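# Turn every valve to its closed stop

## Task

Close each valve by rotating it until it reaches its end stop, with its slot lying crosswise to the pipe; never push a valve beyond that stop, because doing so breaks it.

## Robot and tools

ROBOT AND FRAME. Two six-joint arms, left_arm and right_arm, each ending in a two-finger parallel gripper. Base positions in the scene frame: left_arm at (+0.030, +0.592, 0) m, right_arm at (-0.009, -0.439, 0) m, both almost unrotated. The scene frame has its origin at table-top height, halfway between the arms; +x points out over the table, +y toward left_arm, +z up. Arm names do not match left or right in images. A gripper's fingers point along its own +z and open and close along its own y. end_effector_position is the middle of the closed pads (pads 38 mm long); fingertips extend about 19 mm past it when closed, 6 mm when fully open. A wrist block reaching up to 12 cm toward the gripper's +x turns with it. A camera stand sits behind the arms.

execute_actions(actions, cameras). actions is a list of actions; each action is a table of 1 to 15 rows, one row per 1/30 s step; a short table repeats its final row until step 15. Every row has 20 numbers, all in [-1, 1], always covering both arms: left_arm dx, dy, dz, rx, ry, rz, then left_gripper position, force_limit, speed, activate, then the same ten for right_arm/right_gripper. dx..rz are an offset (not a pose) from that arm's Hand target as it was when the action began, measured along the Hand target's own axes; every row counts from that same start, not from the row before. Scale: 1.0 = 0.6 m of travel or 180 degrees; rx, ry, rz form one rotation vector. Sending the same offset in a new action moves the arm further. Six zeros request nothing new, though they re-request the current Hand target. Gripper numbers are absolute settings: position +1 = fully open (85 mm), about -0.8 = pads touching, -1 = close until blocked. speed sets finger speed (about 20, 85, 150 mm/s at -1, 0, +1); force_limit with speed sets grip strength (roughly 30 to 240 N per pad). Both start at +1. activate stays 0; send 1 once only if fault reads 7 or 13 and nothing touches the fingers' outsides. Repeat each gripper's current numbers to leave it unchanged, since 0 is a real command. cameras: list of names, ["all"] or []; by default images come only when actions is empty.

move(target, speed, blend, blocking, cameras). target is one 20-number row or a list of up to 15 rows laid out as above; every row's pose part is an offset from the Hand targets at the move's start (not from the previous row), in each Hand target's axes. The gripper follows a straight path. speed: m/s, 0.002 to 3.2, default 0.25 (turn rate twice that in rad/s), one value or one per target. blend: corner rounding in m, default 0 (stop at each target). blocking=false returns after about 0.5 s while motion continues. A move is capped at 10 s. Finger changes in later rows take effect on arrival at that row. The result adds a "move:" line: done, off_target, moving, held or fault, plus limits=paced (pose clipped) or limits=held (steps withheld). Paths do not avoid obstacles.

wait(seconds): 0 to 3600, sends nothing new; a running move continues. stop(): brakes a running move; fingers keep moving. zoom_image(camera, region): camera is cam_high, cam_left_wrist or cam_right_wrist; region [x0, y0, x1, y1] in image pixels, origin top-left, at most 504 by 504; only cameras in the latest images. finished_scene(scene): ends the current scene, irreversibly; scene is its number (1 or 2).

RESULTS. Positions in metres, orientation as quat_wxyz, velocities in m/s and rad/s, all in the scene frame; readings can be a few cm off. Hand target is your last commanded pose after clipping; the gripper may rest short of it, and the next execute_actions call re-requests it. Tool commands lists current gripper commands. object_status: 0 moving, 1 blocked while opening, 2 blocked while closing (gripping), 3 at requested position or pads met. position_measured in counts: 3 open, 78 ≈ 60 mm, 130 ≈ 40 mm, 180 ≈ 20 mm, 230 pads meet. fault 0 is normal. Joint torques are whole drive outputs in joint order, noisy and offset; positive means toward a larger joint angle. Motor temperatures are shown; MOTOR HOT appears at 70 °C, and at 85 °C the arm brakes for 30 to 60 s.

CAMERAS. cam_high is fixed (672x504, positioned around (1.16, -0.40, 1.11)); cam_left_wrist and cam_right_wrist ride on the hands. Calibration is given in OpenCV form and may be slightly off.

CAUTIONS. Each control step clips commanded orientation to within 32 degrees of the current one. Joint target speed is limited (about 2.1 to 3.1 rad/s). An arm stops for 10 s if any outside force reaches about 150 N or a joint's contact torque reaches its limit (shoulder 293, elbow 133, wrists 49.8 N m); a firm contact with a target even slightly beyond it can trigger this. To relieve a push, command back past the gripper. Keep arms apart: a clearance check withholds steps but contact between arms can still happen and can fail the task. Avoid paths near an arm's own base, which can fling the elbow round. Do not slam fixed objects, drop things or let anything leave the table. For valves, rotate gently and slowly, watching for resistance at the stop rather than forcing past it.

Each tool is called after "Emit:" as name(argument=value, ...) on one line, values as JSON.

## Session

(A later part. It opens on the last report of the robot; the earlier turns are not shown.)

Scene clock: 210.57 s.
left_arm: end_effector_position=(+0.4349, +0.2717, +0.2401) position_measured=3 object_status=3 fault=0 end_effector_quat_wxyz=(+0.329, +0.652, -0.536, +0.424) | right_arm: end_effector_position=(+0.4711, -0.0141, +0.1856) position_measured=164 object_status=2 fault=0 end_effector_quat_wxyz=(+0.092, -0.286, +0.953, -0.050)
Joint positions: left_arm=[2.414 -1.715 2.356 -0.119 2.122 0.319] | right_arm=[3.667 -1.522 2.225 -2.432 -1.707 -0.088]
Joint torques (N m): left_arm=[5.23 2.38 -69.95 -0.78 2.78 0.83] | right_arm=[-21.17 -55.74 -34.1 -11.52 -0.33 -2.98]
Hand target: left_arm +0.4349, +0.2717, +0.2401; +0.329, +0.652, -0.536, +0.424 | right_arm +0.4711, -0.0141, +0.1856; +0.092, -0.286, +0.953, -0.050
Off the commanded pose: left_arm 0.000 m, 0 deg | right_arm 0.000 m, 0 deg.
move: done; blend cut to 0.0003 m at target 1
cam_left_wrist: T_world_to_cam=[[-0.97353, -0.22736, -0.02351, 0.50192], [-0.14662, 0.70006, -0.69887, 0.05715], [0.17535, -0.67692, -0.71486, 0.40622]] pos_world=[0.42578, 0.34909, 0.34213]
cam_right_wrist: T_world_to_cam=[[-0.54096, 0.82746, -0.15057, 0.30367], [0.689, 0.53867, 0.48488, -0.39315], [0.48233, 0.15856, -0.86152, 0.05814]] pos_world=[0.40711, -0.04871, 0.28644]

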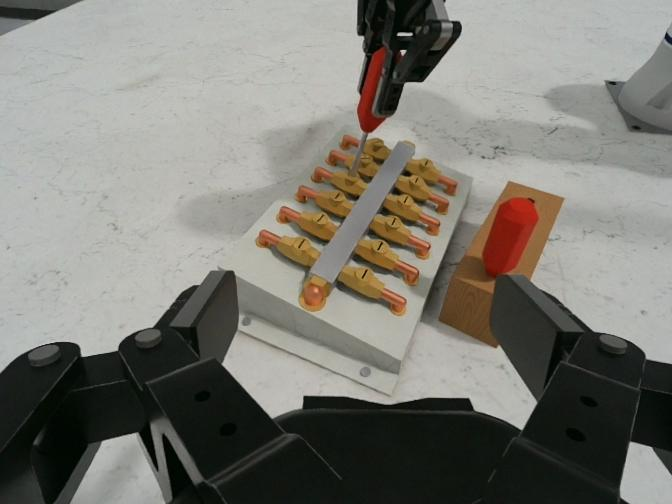

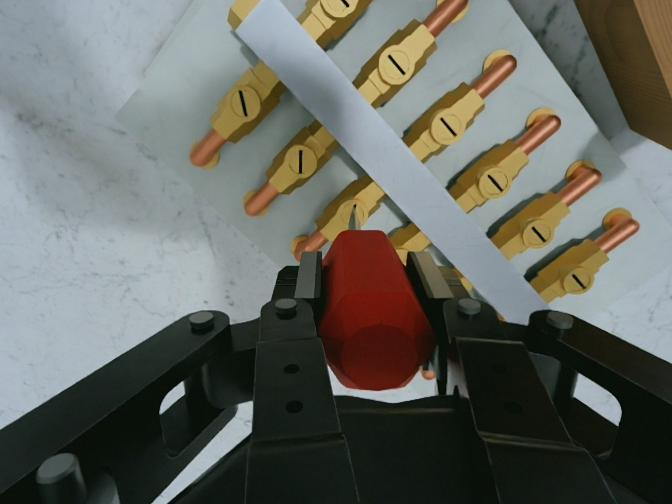

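Emit:
move(target=[0,0,0,0,0,0,1,1,1,0,-0.0003,-0.0023,0,0,0,-0.139,-1,0,-1,0], speed=0.15, cameras=["cam_right_wrist"])

Emit:
zoom_image(camera="cam_right_wrist", region=[335, 185, 375, 225])

Scene clock: 212.77 s.
left_arm: end_effector_position=(+0.4349, +0.2717, +0.2401) position_measured=3 object_status=3 fault=0 end_effector_quat_wxyz=(+0.329, +0.652, -0.536, +0.424) | right_arm: end_effector_position=(+0.4720, -0.0151, +0.1858) position_measured=164 object_status=2 fault=0 end_effector_quat_wxyz=(+0.079, -0.485, +0.868, -0.069)
Joint positions: left_arm=[2.414 -1.715 2.356 -0.119 2.122 0.319] | right_arm=[3.665 -1.523 2.225 -2.432 -1.707 -0.527]
Joint torques (N m): left_arm=[9.94 0.61 -68.81 -1.31 3.14 0.65] | right_arm=[-21.68 -53.81 -36.55 -12.47 0 -3.82]
Hand target: left_arm +0.4349, +0.2717, +0.2401; +0.329, +0.652, -0.536, +0.424 | right_arm +0.4720, -0.0151, +0.1858; +0.079, -0.485, +0.868, -0.069
Off the commanded pose: left_arm 0.000 m, 0 deg | right_arm 0.000 m, 0 deg.
move: done
cam_right_wrist: T_world_to_cam=[[-0.83519, 0.51308, -0.19803, 0.44806], [0.40341, 0.81626, 0.4135, -0.24105], [0.3738, 0.26546, -0.88871, 0.11601]] pos_world=[0.42809, -0.06393, 0.2915]

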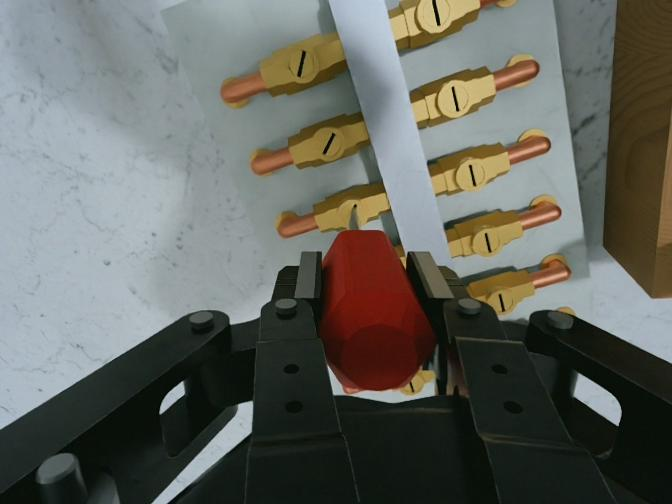

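Scaled by 12.600 from the camera's image (finer frame: 960x720).

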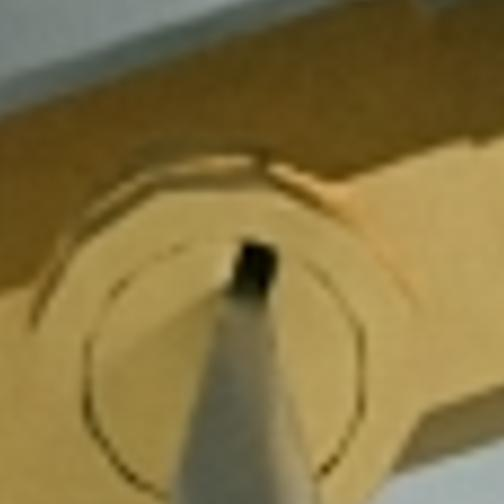

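Emit:
move(target=[0,0,0,0,0,0,1,1,1,0,0,-0.0019,0.0001,0,0,-0.125,-1,0,-1,0], speed=0.12, cameras=["cam_right_wrist"])

Emit:
zoom_image(camera="cam_right_wrist", region=[335, 185, 375, 225])

Scene clock: 215.10 s.
left_arm: end_effector_position=(+0.4349, +0.2717, +0.2401) position_measured=3 object_status=3 fault=0 end_effector_quat_wxyz=(+0.329, +0.652, -0.536, +0.424) | right_arm: end_effector_position=(+0.4729, -0.0157, +0.1859) position_measured=164 object_status=2 fault=0 end_effector_quat_wxyz=(+0.064, -0.645, +0.757, -0.083)
Joint positions: left_arm=[2.414 -1.715 2.356 -0.119 2.122 0.319] | right_arm=[3.663 -1.523 2.224 -2.432 -1.706 -0.922]
Joint torques (N m): left_arm=[8.39 3.02 -69.84 -1.18 2.51 0.77] | right_arm=[-19.88 -37.22 -45.63 -9.53 1.04 -3.4]
Hand target: left_arm +0.4349, +0.2717, +0.2401; +0.329, +0.652, -0.536, +0.424 | right_arm +0.4729, -0.0157, +0.1860; +0.064, -0.645, +0.757, -0.083
Off the commanded pose: left_arm 0.000 m, 0 deg | right_arm 0.000 m, 0 deg.
move: done
cam_right_wrist: T_world_to_cam=[[-0.9669, 0.14584, -0.20936, 0.50781], [0.06826, 0.93849, 0.3385, -0.06665], [0.24585, 0.313, -0.91738, 0.18256]] pos_world=[0.45067, -0.06865, 0.29635]

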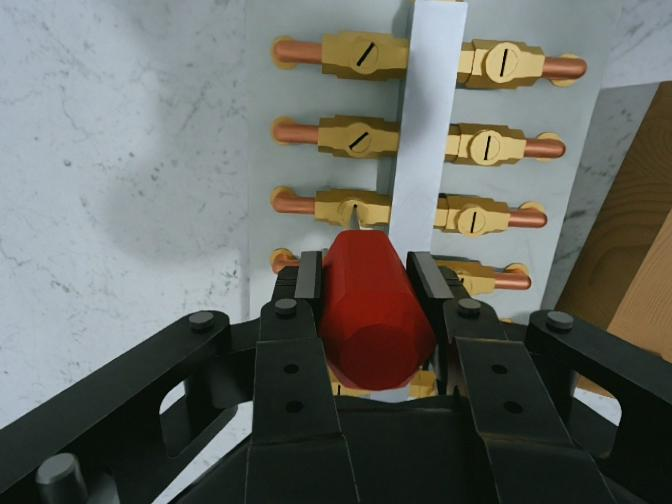

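Scaled by 12.600 from the camera's image (finer frame: 960x720).

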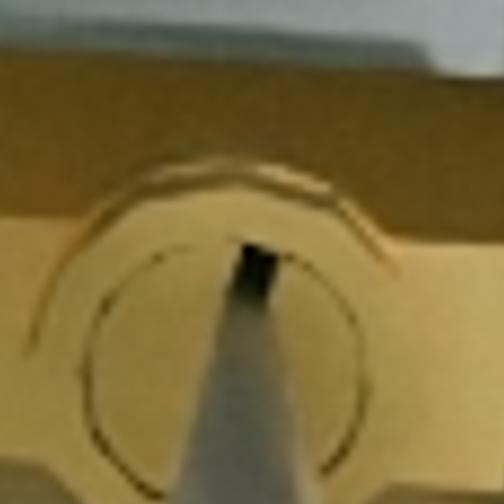

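Emit:
move(target=[0,0,0,0,0,0,1,1,1,0,0,-0.0008,0.0001,0,0,-0.072,-1,0,-1,0], speed=0.04, cameras=["cam_right_wrist"])

Emit:
zoom_image(camera="cam_right_wrist", region=[335, 185, 375, 225])

Scene clock: 218.47 s.
left_arm: end_effector_position=(+0.4349, +0.2717, +0.2401) position_measured=3 object_status=3 fault=0 end_effector_quat_wxyz=(+0.329, +0.652, -0.536, +0.424) | right_arm: end_effector_position=(+0.4734, -0.0158, +0.1860) position_measured=164 object_status=2 fault=0 end_effector_quat_wxyz=(-0.054, +0.727, -0.679, +0.089) end_effector_velocity=(+0.000, +0.000, +0.000) end_effector_angular_velocity=(-0.001, +0.000, +0.005)
Joint positions: left_arm=[2.414 -1.715 2.356 -0.119 2.122 0.319] | right_arm=[3.662 -1.522 2.224 -2.432 -1.706 -1.148]
Joint velocities: left_arm=[within noise] | right_arm=[0 0 0 0 0 -0.005]
Joint torques (N m): left_arm=[5.25 0.23 -69.62 -1.1 2.96 0.3] | right_arm=[-14.93 -26.33 -48.52 -4.41 1.84 -4.02]
Hand target: left_arm +0.4349, +0.2717, +0.2401; +0.329, +0.652, -0.536, +0.424 | right_arm +0.4734, -0.0158, +0.1860; -0.054, +0.727, -0.679, +0.089
Off the commanded pose: left_arm 0.000 m, 0 deg | right_arm 0.000 m, 0 deg.
move: done
cam_right_wrist: T_world_to_cam=[[-0.97624, -0.07942, -0.20159, 0.50762], [-0.1379, 0.94538, 0.29537, 0.0391], [0.16712, 0.31615, -0.93387, 0.22287]] pos_world=[0.4637, -0.06711, 0.29892]

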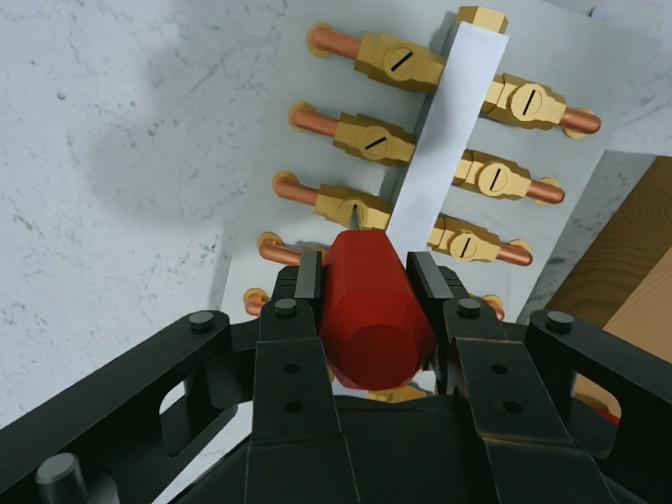

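Scaled by 12.600 from the camera's image (finer frame: 960x720).

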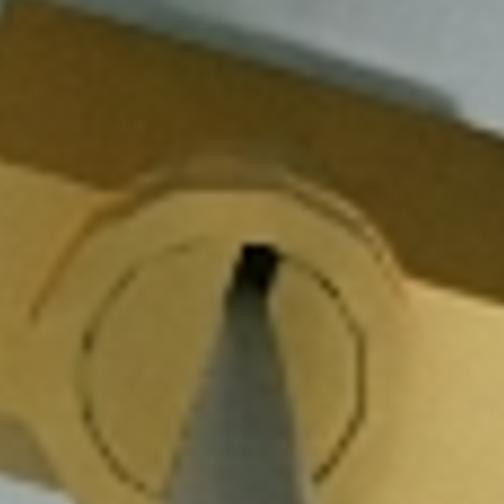

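Emit:
move(target=[0,0,0,0,0,0,1,1,1,0,0,0,0,0,0,-0.01,-1,0,-1,0], speed=0.04, cameras=["cam_right_wrist"])

Emit:
zoom_image(camera="cam_right_wrist", region=[335, 185, 375, 225])

Scene clock: 219.37 s.
left_arm: end_effector_position=(+0.4349, +0.2717, +0.2401) position_measured=3 object_status=3 fault=0 end_effector_quat_wxyz=(+0.329, +0.652, -0.536, +0.424) | right_arm: end_effector_position=(+0.4734, -0.0158, +0.1860) position_measured=164 object_status=2 fault=0 end_effector_quat_wxyz=(-0.053, +0.737, -0.668, +0.090)
Joint positions: left_arm=[2.414 -1.715 2.356 -0.119 2.122 0.319] | right_arm=[3.662 -1.522 2.224 -2.432 -1.706 -1.18]
Joint torques (N m): left_arm=[7.46 2.63 -69.49 -0.9 3.05 0.38] | right_arm=[-5 -41.99 -43.78 -3.01 1.19 -4.28]
Hand target: left_arm +0.4349, +0.2717, +0.2401; +0.329, +0.652, -0.536, +0.424 | right_arm +0.4734, -0.0158, +0.1860; -0.053, +0.737, -0.668, +0.090
Off the commanded pose: left_arm 0.000 m, 0 deg | right_arm 0.000 m, 0 deg.
move: done
cam_right_wrist: T_world_to_cam=[[-0.97361, -0.11064, -0.19959, 0.50557], [-0.16648, 0.94256, 0.28958, 0.05366], [0.15608, 0.31516, -0.93611, 0.22842]] pos_world=[0.46551, -0.06663, 0.2992]

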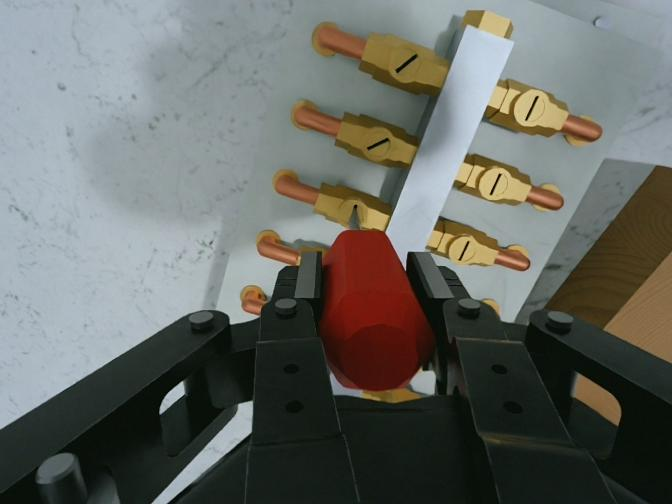

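Scaled by 12.600 from the camera's image (finer frame: 960x720).

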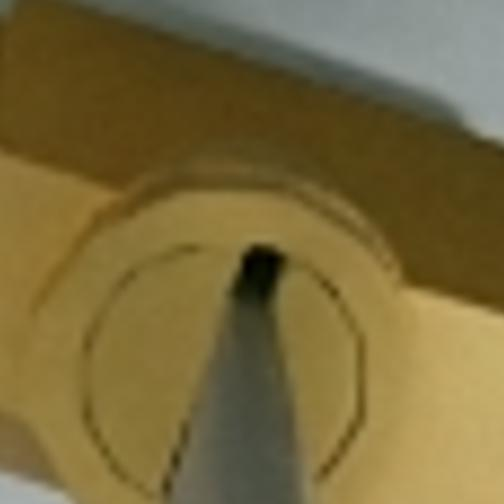

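Emit:
move(target=[[0,0,0,0,0,0,1,1,1,0,0,0,-0.03,0,0,0.015,-1,0,-1,0],[0,0,0,0,0,0,1,1,1,0,0.0613,0.0233,-0.03,0,0,0.262,-1,0,-1,0],[0,0,0,0,0,0,1,1,1,0,0.0613,0.0233,-0.0058,0,0,0.262,-1,0,-1,0]], speed=[0.1,0.5,0.1], blend=[0.003,0.002,0], cameras=["cam_left_wrist","cam_right_wrist"])

Emit:
zoom_image(camera="cam_right_wrist", region=[335, 185, 375, 225])

Emit:
zoom_image(camera="cam_left_wrist", region=[352, 142, 378, 168])

Scene clock: 221.87 s.
left_arm: end_effector_position=(+0.4349, +0.2717, +0.2401) position_measured=3 object_status=3 fault=0 end_effector_quat_wxyz=(+0.329, +0.652, -0.536, +0.424) | right_arm: end_effector_position=(+0.4625, -0.0536, +0.1891) position_measured=164 object_status=2 fault=0 end_effector_quat_wxyz=(+0.084, -0.409, +0.907, -0.061)
Joint positions: left_arm=[2.414 -1.715 2.356 -0.119 2.122 0.319] | right_arm=[3.612 -1.583 2.281 -2.435 -1.698 -0.408]
Joint torques (N m): left_arm=[4.5 2.17 -70.63 -0.42 2.9 0.99] | right_arm=[-15.22 -31.2 -35.33 -11.84 -2.03 0.79]
Hand target: left_arm +0.4349, +0.2717, +0.2401; +0.329, +0.652, -0.536, +0.424 | right_arm +0.4625, -0.0537, +0.1889; +0.084, -0.409, +0.907, -0.061
Off the commanded pose: left_arm 0.000 m, 0 deg | right_arm 0.000 m, 0 deg.
move: done
cam_left_wrist: T_world_to_cam=[[-0.97353, -0.22736, -0.02351, 0.50192], [-0.14662, 0.70006, -0.69887, 0.05715], [0.17535, -0.67692, -0.71486, 0.40622]] pos_world=[0.42578, 0.34909, 0.34213]
cam_right_wrist: T_world_to_cam=[[-0.7354, 0.65236, -0.18335, 0.419], [0.53015, 0.7224, 0.44394, -0.2766], [0.42206, 0.22927, -0.8771, 0.10624]] pos_world=[0.40993, -0.09788, 0.2928]

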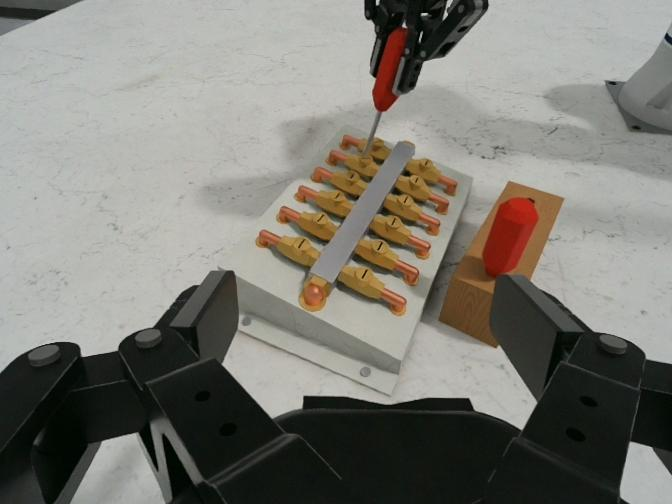

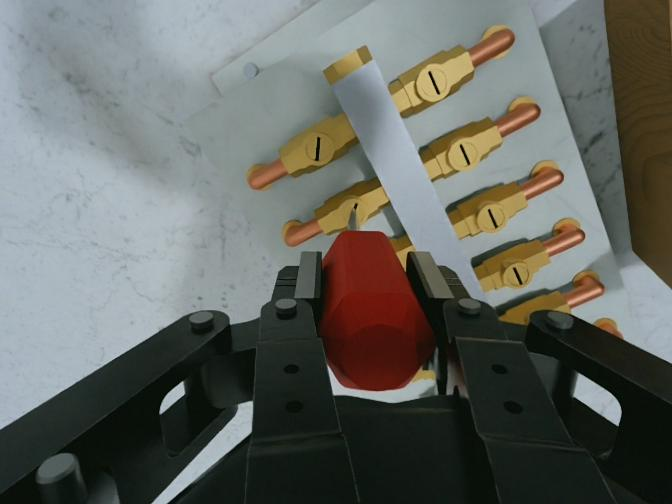

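Scaled by 12.600 from the camera's image (finer frame: 960x720).

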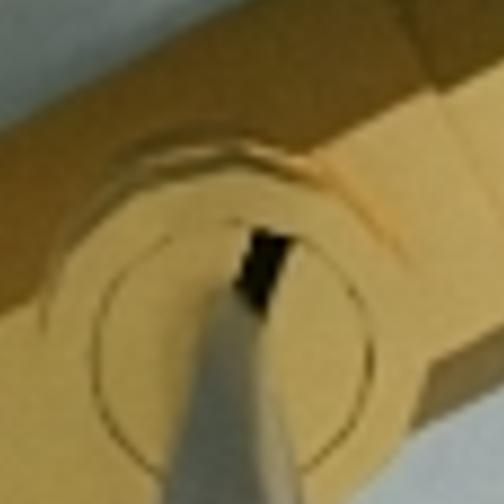

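Scaled by 19.385 from the camera's image (finer frame: 960x720).

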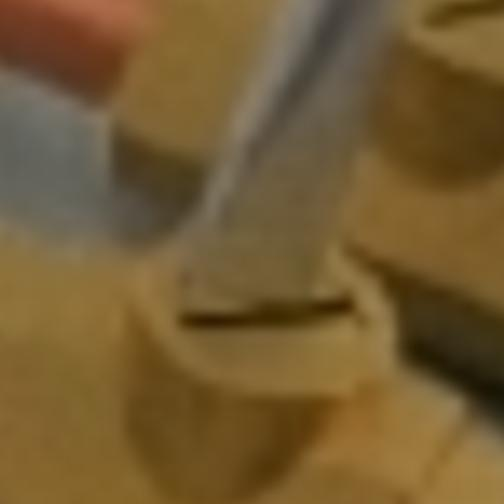

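Emit:
zoom_image(camera="cam_left_wrist", region=[358, 148, 374, 164])

Scaled by 31.500 from the camera's image (finer frame: 960x720).

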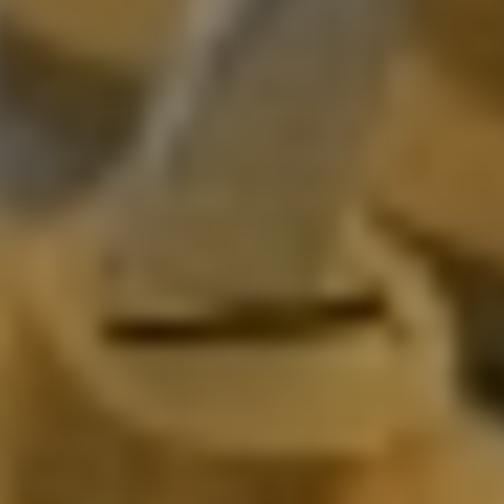

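Emit:
move(target=[0,0,0,0,0,0,1,1,1,0,0.0013,0.0009,0.0015,0,0,-0.011,-1,0,-1,0], speed=0.03, cameras=["cam_left_wrist","cam_right_wrist"])

Emit:
zoom_image(camera="cam_right_wrist", region=[335, 185, 375, 225])

Emit:
zoom_image(camera="cam_left_wrist", region=[358, 148, 374, 164])

Scene clock: 223.37 s.
left_arm: end_effector_position=(+0.4349, +0.2717, +0.2401) position_measured=3 object_status=3 fault=0 end_effector_quat_wxyz=(+0.329, +0.652, -0.536, +0.424) | right_arm: end_effector_position=(+0.4618, -0.0539, +0.1879) position_measured=164 object_status=2 fault=0 end_effector_quat_wxyz=(+0.083, -0.424, +0.900, -0.063)
Joint positions: left_arm=[2.414 -1.715 2.356 -0.119 2.122 0.319] | right_arm=[3.612 -1.583 2.283 -2.438 -1.698 -0.441]
Joint torques (N m): left_arm=[7.25 -2.3 -69.42 -0.7 3.1 0.36] | right_arm=[8.57 -28.13 -35.71 -11.92 -2.06 -2.68]
Hand target: left_arm +0.4349, +0.2717, +0.2401; +0.329, +0.652, -0.536, +0.424 | right_arm +0.4618, -0.0539, +0.1879; +0.083, -0.424, +0.899, -0.063
Off the commanded pose: left_arm 0.000 m, 0 deg | right_arm 0.000 m, 0 deg.
move: done
cam_left_wrist: T_world_to_cam=[[-0.97353, -0.22736, -0.02351, 0.50192], [-0.14662, 0.70006, -0.69887, 0.05715], [0.17535, -0.67692, -0.71486, 0.40622]] pos_world=[0.42578, 0.34909, 0.34213]
cam_right_wrist: T_world_to_cam=[[-0.75688, 0.62631, -0.18671, 0.42763], [0.50649, 0.74267, 0.43808, -0.26231], [0.41304, 0.23701, -0.87933, 0.11057]] pos_world=[0.41085, -0.09922, 0.29198]

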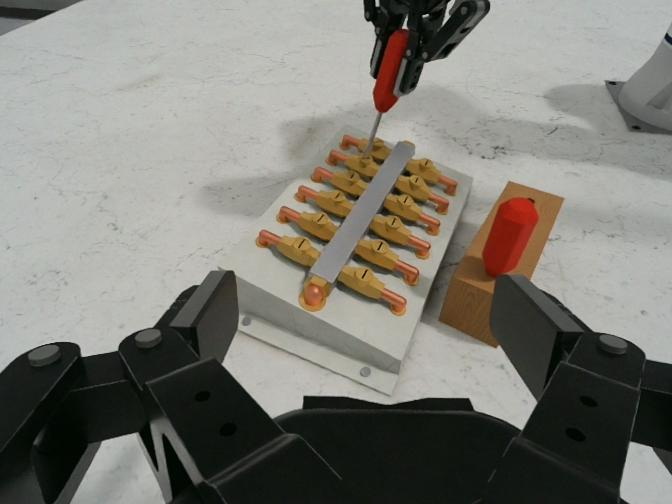

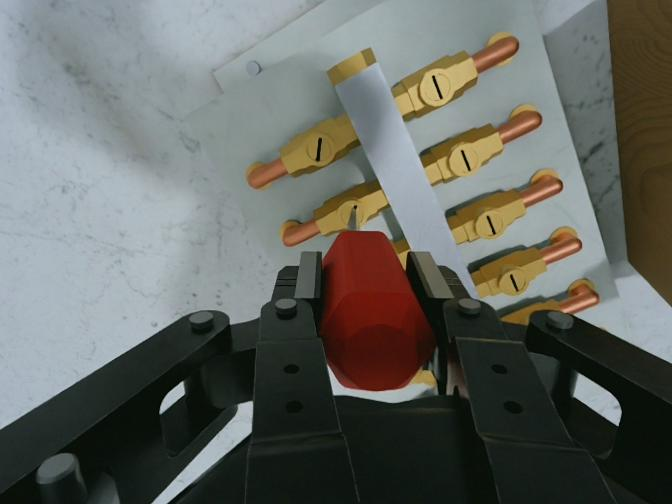

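Scaled by 12.600 from the camera's image (finer frame: 960x720).

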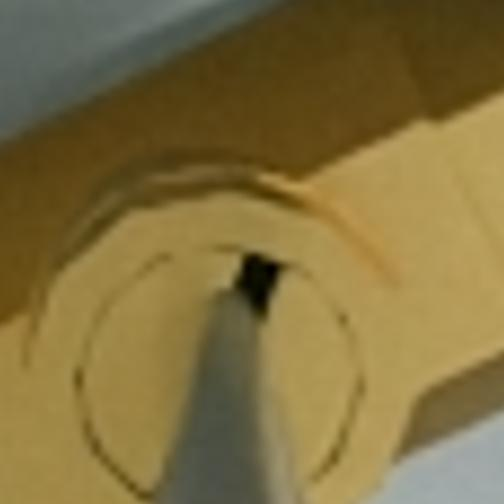

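Scaled by 31.500 from the camera's image (finer frame: 960x720).

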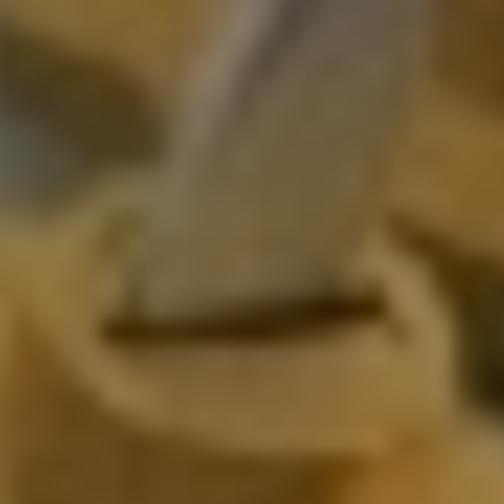

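Emit:
move(target=[0,0,0,0,0,0,1,1,1,0,0,0.0008,0.001,0,0,0,-1,0,-1,0], speed=0.03, cameras=["cam_left_wrist","cam_right_wrist"])

Emit:
zoom_image(camera="cam_right_wrist", region=[335, 185, 375, 225])

Emit:
zoom_image(camera="cam_left_wrist", region=[358, 148, 374, 164])

Scene clock: 224.10 s.
left_arm: end_effector_position=(+0.4349, +0.2717, +0.2401) position_measured=3 object_status=3 fault=0 end_effector_quat_wxyz=(+0.329, +0.652, -0.536, +0.424) | right_arm: end_effector_position=(+0.4616, -0.0536, +0.1873) position_measured=164 object_status=2 fault=0 end_effector_quat_wxyz=(+0.083, -0.424, +0.899, -0.063)
Joint positions: left_arm=[2.414 -1.715 2.356 -0.119 2.122 0.319] | right_arm=[3.612 -1.582 2.283 -2.439 -1.698 -0.441]
Joint torques (N m): left_arm=[5.08 -0.12 -70.72 -0.49 2.48 -0.13] | right_arm=[9.66 -7.52 -17.74 -6.18 -0.53 0.75]
Hand target: left_arm +0.4349, +0.2717, +0.2401; +0.329, +0.652, -0.536, +0.424 | right_arm +0.4615, -0.0536, +0.1872; +0.083, -0.424, +0.899, -0.063
Off the commanded pose: left_arm 0.000 m, 0 deg | right_arm 0.000 m, 0 deg.
move: done
cam_left_wrist: T_world_to_cam=[[-0.97353, -0.22736, -0.02351, 0.50192], [-0.14662, 0.70006, -0.69887, 0.05715], [0.17535, -0.67692, -0.71486, 0.40622]] pos_world=[0.42578, 0.34909, 0.34213]
cam_right_wrist: T_world_to_cam=[[-0.75713, 0.62599, -0.18679, 0.42727], [0.5061, 0.74288, 0.43817, -0.26202], [0.41305, 0.23722, -0.87927, 0.11005]] pos_world=[0.41065, -0.09892, 0.29138]

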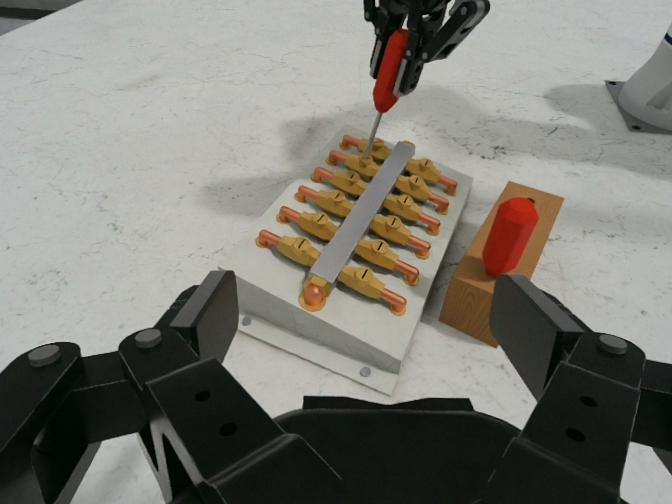

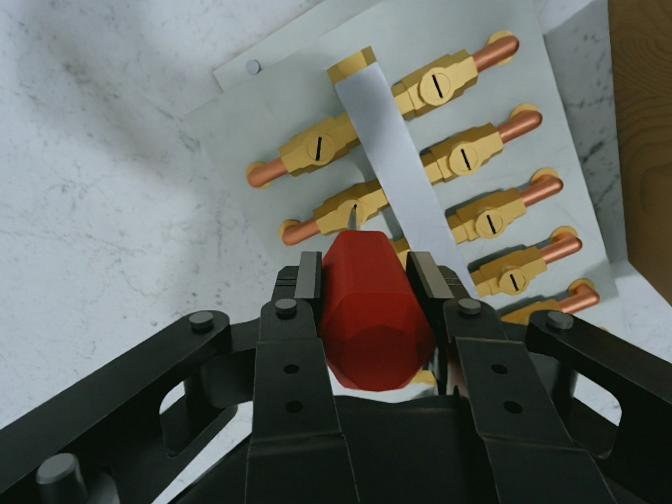

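Scaled by 12.600 from the camera's image (finer frame: 960x720).

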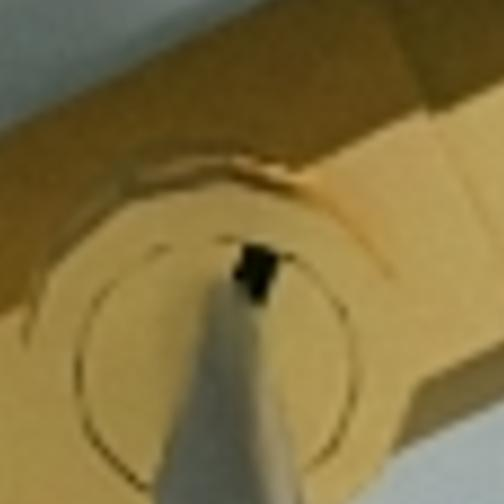

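Scaled by 31.500 from the camera's image (finer frame: 960x720).

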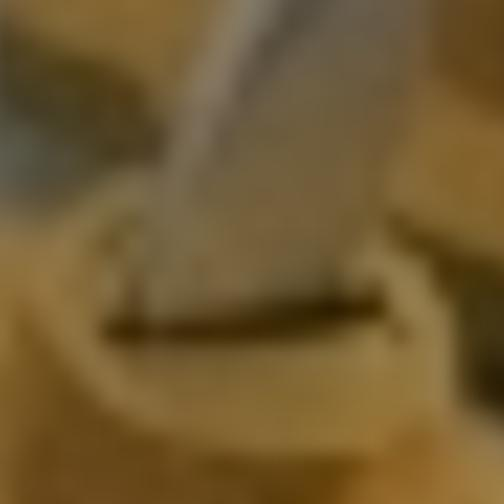

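Emit:
move(target=[[0,0,0,0,0,0,1,1,1,0,0,0,-0.002,0,0,0,-1,0,-1,0],[0,0,0,0,0,0,1,1,1,0,0,0.0007,-0.002,0,0,0,-1,0,-1,0]], speed=0.03, cameras=["cam_left_wrist","cam_right_wrist"])

Emit:
zoom_image(camera="cam_right_wrist", region=[335, 185, 375, 225])

Emit:
zoom_image(camera="cam_left_wrist", region=[358, 148, 374, 164])

Scene clock: 224.73 s.
left_arm: end_effector_position=(+0.4349, +0.2717, +0.2401) position_measured=3 object_status=3 fault=0 end_effector_quat_wxyz=(+0.329, +0.652, -0.536, +0.424) | right_arm: end_effector_position=(+0.4610, -0.0533, +0.1882) position_measured=164 object_status=2 fault=0 end_effector_quat_wxyz=(+0.083, -0.424, +0.899, -0.063)
Joint positions: left_arm=[2.414 -1.715 2.356 -0.119 2.122 0.319] | right_arm=[3.613 -1.583 2.283 -2.437 -1.698 -0.44]
Joint torques (N m): left_arm=[6.15 3.17 -68.31 -0.73 3.09 0.52] | right_arm=[10.75 -53.02 -50.94 -1.15 -1.22 0.84]
Hand target: left_arm +0.4349, +0.2717, +0.2401; +0.329, +0.652, -0.536, +0.424 | right_arm +0.4610, -0.0533, +0.1883; +0.083, -0.424, +0.899, -0.063
Off the commanded pose: left_arm 0.000 m, 0 deg | right_arm 0.000 m, 0 deg.
move: done
cam_left_wrist: T_world_to_cam=[[-0.97353, -0.22736, -0.02351, 0.50192], [-0.14662, 0.70006, -0.69887, 0.05715], [0.17535, -0.67692, -0.71486, 0.40622]] pos_world=[0.42578, 0.34909, 0.34213]
cam_right_wrist: T_world_to_cam=[[-0.75716, 0.62599, -0.18668, 0.42679], [0.50622, 0.74291, 0.43799, -0.26237], [0.41286, 0.23713, -0.87938, 0.11121]] pos_world=[0.41005, -0.09862, 0.29238]

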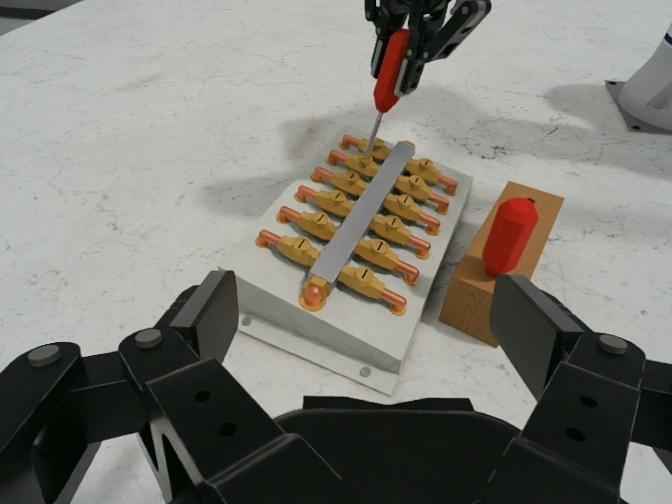

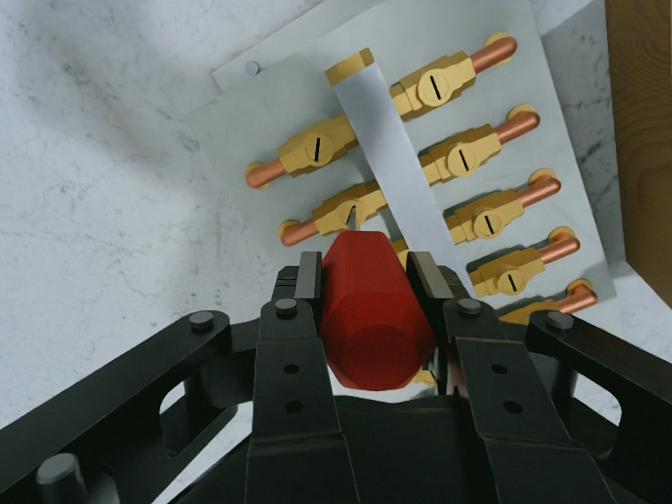

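Scaled by 12.600 from the camera's image (finer frame: 960x720).

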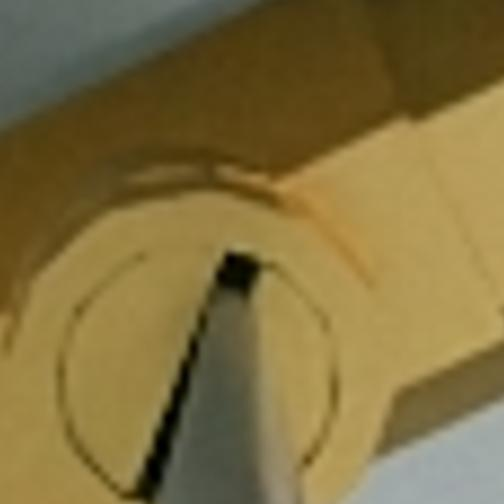

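Scaled by 31.500 from the camera's image (finer frame: 960x720).

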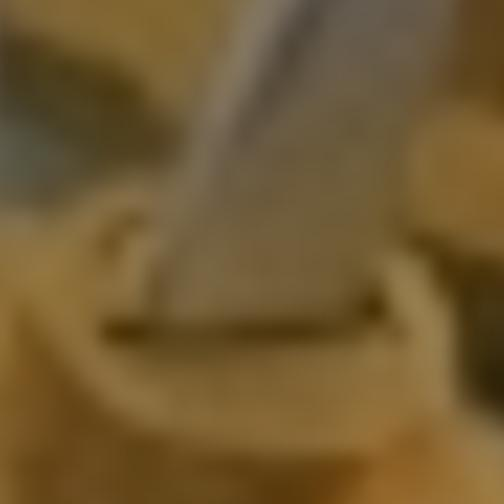

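Emit:
move(target=[[0,0,0,0,0,0,1,1,1,0,-0.0005,-0.0007,0,0,0,0,-1,0,-1,0],[0,0,0,0,0,0,1,1,1,0,-0.0005,-0.0007,0.0016,0,0,0,-1,0,-1,0]], speed=0.03, cameras=["cam_left_wrist","cam_right_wrist"])

Emit:
zoom_image(camera="cam_right_wrist", region=[335, 185, 375, 225])

Emit:
zoom_image(camera="cam_left_wrist", region=[358, 148, 374, 164])

Scene clock: 225.47 s.
left_arm: end_effector_position=(+0.4349, +0.2717, +0.2401) position_measured=3 object_status=3 fault=0 end_effector_quat_wxyz=(+0.329, +0.652, -0.536, +0.424) | right_arm: end_effector_position=(+0.4617, -0.0534, +0.1876) position_measured=164 object_status=2 fault=0 end_effector_quat_wxyz=(+0.083, -0.424, +0.899, -0.063)
Joint positions: left_arm=[2.414 -1.715 2.356 -0.119 2.122 0.319] | right_arm=[3.613 -1.582 2.283 -2.439 -1.698 -0.441]
Joint torques (N m): left_arm=[6.09 1.38 -69.87 -0.57 3.05 0.08] | right_arm=[-16.63 -23.17 -31.57 -10.9 1.87 -2.69]
Hand target: left_arm +0.4349, +0.2717, +0.2401; +0.329, +0.652, -0.536, +0.424 | right_arm +0.4617, -0.0534, +0.1875; +0.083, -0.424, +0.899, -0.063
Off the commanded pose: left_arm 0.000 m, 0 deg | right_arm 0.000 m, 0 deg.
move: done
cam_left_wrist: T_world_to_cam=[[-0.97353, -0.22736, -0.02351, 0.50192], [-0.14662, 0.70006, -0.69887, 0.05715], [0.17535, -0.67692, -0.71486, 0.40622]] pos_world=[0.42578, 0.34909, 0.34213]
cam_right_wrist: T_world_to_cam=[[-0.75713, 0.62599, -0.18679, 0.42728], [0.5061, 0.74288, 0.43817, -0.26235], [0.41305, 0.23722, -0.87927, 0.11022]] pos_world=[0.41075, -0.09872, 0.29168]

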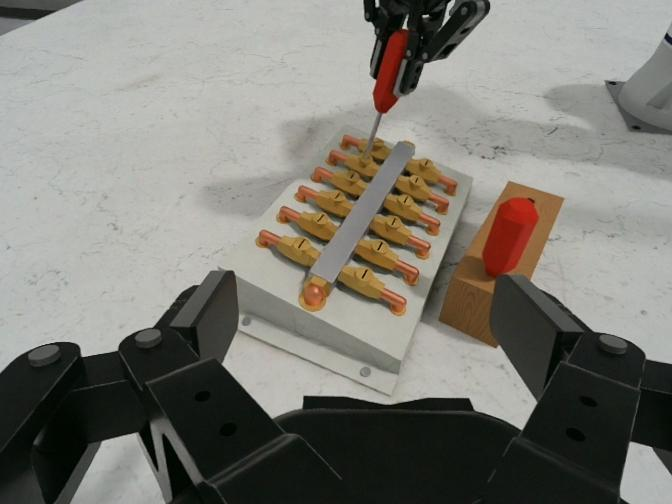

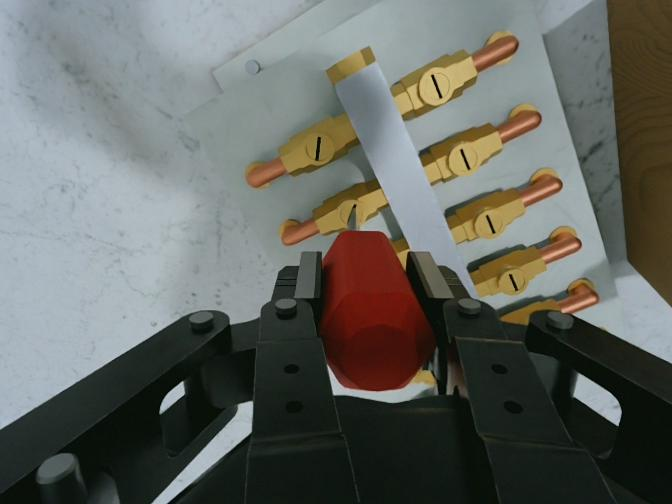

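Scaled by 12.600 from the camera's image (finer frame: 960x720).

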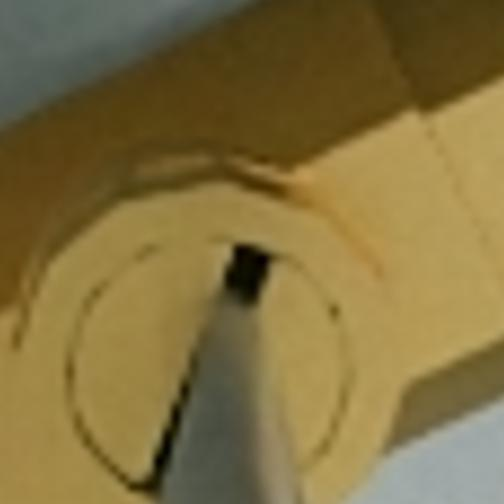

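Scaled by 31.500 from the camera's image (finer frame: 960x720).

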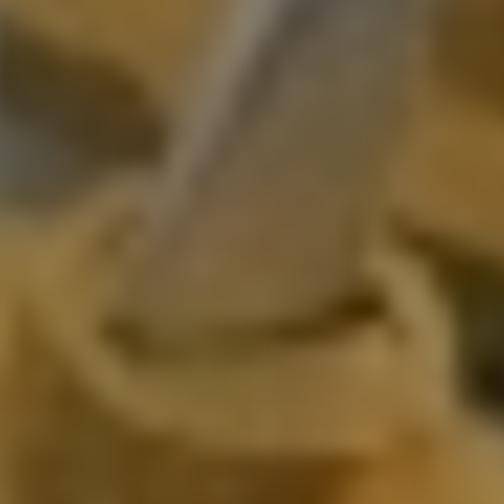

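Emit:
move(target=[0,0,0,0,0,0,1,1,1,0,0,0,0.001,0,0,0,-1,0,-1,0], speed=0.03, cameras=["cam_left_wrist","cam_right_wrist"])

Emit:
zoom_image(camera="cam_right_wrist", region=[335, 185, 375, 225])

Emit:
zoom_image(camera="cam_left_wrist", region=[358, 148, 374, 164])

Scene clock: 226.43 s.
left_arm: end_effector_position=(+0.4349, +0.2717, +0.2401) position_measured=3 object_status=3 fault=0 end_effector_quat_wxyz=(+0.329, +0.652, -0.536, +0.424) | right_arm: end_effector_position=(+0.4618, -0.0534, +0.1870) position_measured=164 object_status=2 fault=0 end_effector_quat_wxyz=(+0.083, -0.424, +0.899, -0.063)
Joint positions: left_arm=[2.414 -1.715 2.356 -0.119 2.122 0.319] | right_arm=[3.613 -1.581 2.283 -2.44 -1.698 -0.441]
Joint torques (N m): left_arm=[5.41 -2.34 -71.02 -1.17 2.95 0.64] | right_arm=[-22.01 -6.86 -19.47 -7.75 1.59 -3.01]
Hand target: left_arm +0.4349, +0.2717, +0.2401; +0.329, +0.652, -0.536, +0.424 | right_arm +0.4618, -0.0534, +0.1869; +0.083, -0.424, +0.899, -0.063
Off the commanded pose: left_arm 0.000 m, 0 deg | right_arm 0.000 m, 0 deg.
move: done
cam_left_wrist: T_world_to_cam=[[-0.97353, -0.22736, -0.02351, 0.50192], [-0.14662, 0.70006, -0.69887, 0.05715], [0.17535, -0.67692, -0.71486, 0.40622]] pos_world=[0.42578, 0.34909, 0.34213]
cam_right_wrist: T_world_to_cam=[[-0.75713, 0.62599, -0.18679, 0.42724], [0.5061, 0.74288, 0.43817, -0.26214], [0.41305, 0.23722, -0.87927, 0.10966]] pos_world=[0.41085, -0.09872, 0.29108]

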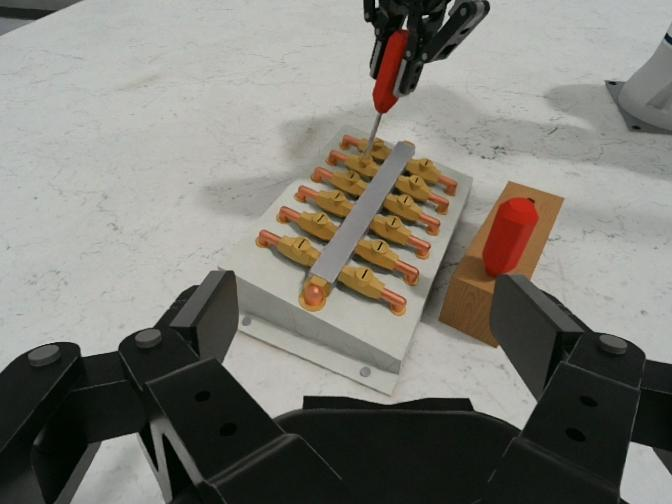

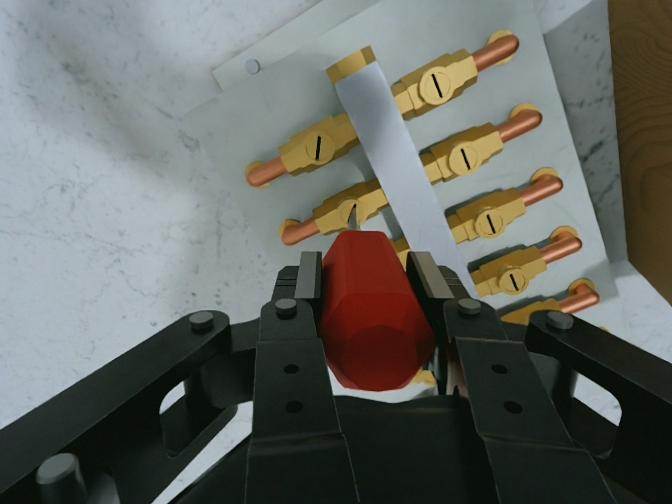

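Scaled by 12.600 from the camera's image (finer frame: 960x720).

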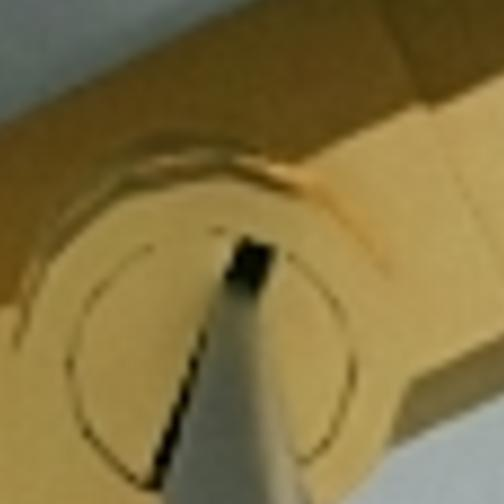

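Scaled by 31.500 from the camera's image (finer frame: 960x720).

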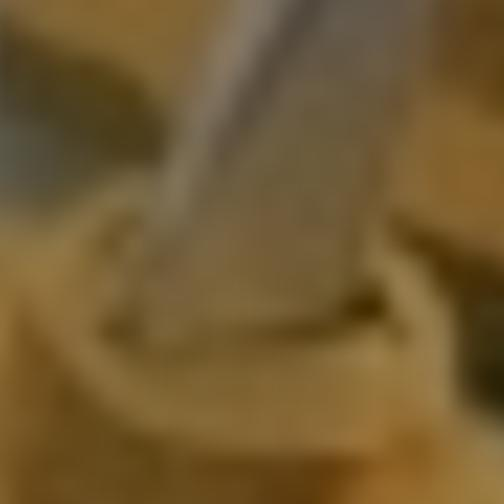

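Emit:
move(target=[[0,0,0,0,0,0,1,1,1,0,0,0,-0.002,0,0,0,-1,0,-1,0],[0,0,0,0,0,0,1,1,1,0,-0.0002,0.0005,-0.002,0,0,0.022,-1,0,-1,0],[0,0,0,0,0,0,1,1,1,0,-0.0002,0.0005,-0.0002,0,0,0.022,-1,0,-1,0]], speed=0.03, cameras=["cam_left_wrist","cam_right_wrist"])

Emit:
zoom_image(camera="cam_right_wrist", region=[335, 185, 375, 225])

Emit:
zoom_image(camera="cam_left_wrist", region=[358, 148, 374, 164])

Scene clock: 228.50 s.
left_arm: end_effector_position=(+0.4349, +0.2717, +0.2401) position_measured=3 object_status=3 fault=0 end_effector_quat_wxyz=(+0.329, +0.652, -0.536, +0.424) | right_arm: end_effector_position=(+0.4616, -0.0531, +0.1871) position_measured=164 object_status=2 fault=0 end_effector_quat_wxyz=(+0.085, -0.393, +0.914, -0.060)
Joint positions: left_arm=[2.414 -1.715 2.356 -0.119 2.122 0.319] | right_arm=[3.613 -1.581 2.283 -2.44 -1.698 -0.371]
Joint torques (N m): left_arm=[9.63 0.97 -70.08 -1.15 2.89 0.84] | right_arm=[-12.11 -27.44 -33.47 -11.08 -0.85 0.93]
Hand target: left_arm +0.4349, +0.2717, +0.2401; +0.329, +0.652, -0.536, +0.424 | right_arm +0.4616, -0.0531, +0.1870; +0.085, -0.393, +0.914, -0.060
Off the commanded pose: left_arm 0.000 m, 0 deg | right_arm 0.000 m, 0 deg.
move: done
cam_left_wrist: T_world_to_cam=[[-0.97353, -0.22736, -0.02351, 0.50192], [-0.14662, 0.70006, -0.69887, 0.05715], [0.17535, -0.67692, -0.71486, 0.40622]] pos_world=[0.42578, 0.34909, 0.34213]
cam_right_wrist: T_world_to_cam=[[-0.71264, 0.67808, -0.17986, 0.4079], [0.55349, 0.70099, 0.44973, -0.28858], [0.43103, 0.22095, -0.87487, 0.09976]] pos_world=[0.40742, -0.09634, 0.29042]

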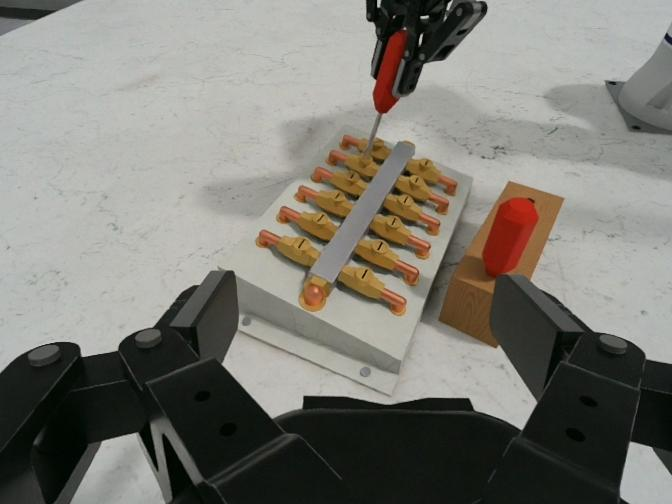

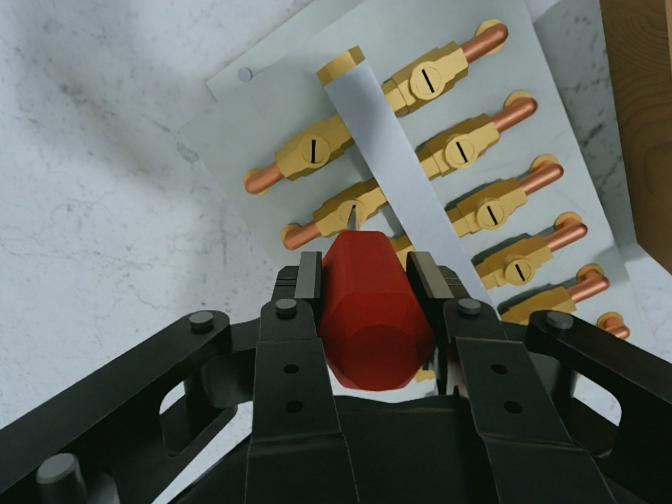

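Scaled by 12.600 from the camera's image (finer frame: 960x720).

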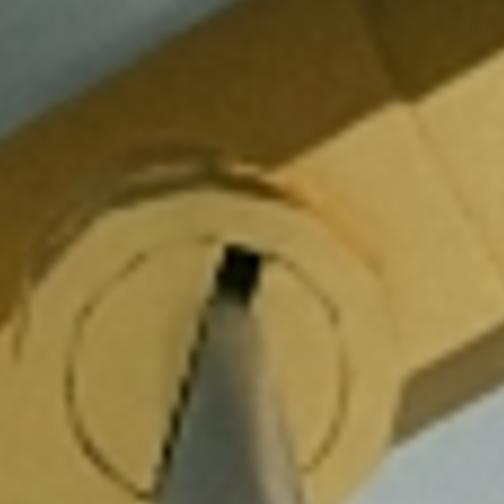

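Scaled by 31.500 from the camera's image (finer frame: 960x720).

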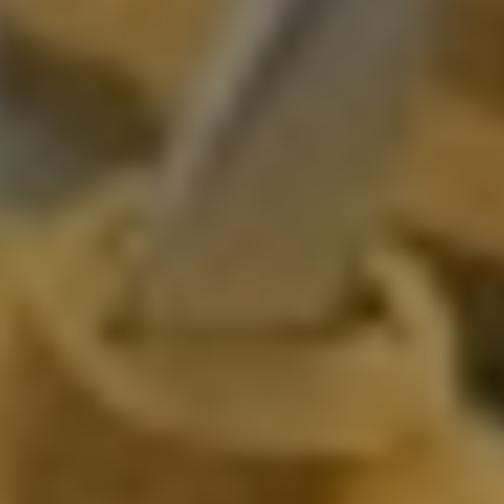

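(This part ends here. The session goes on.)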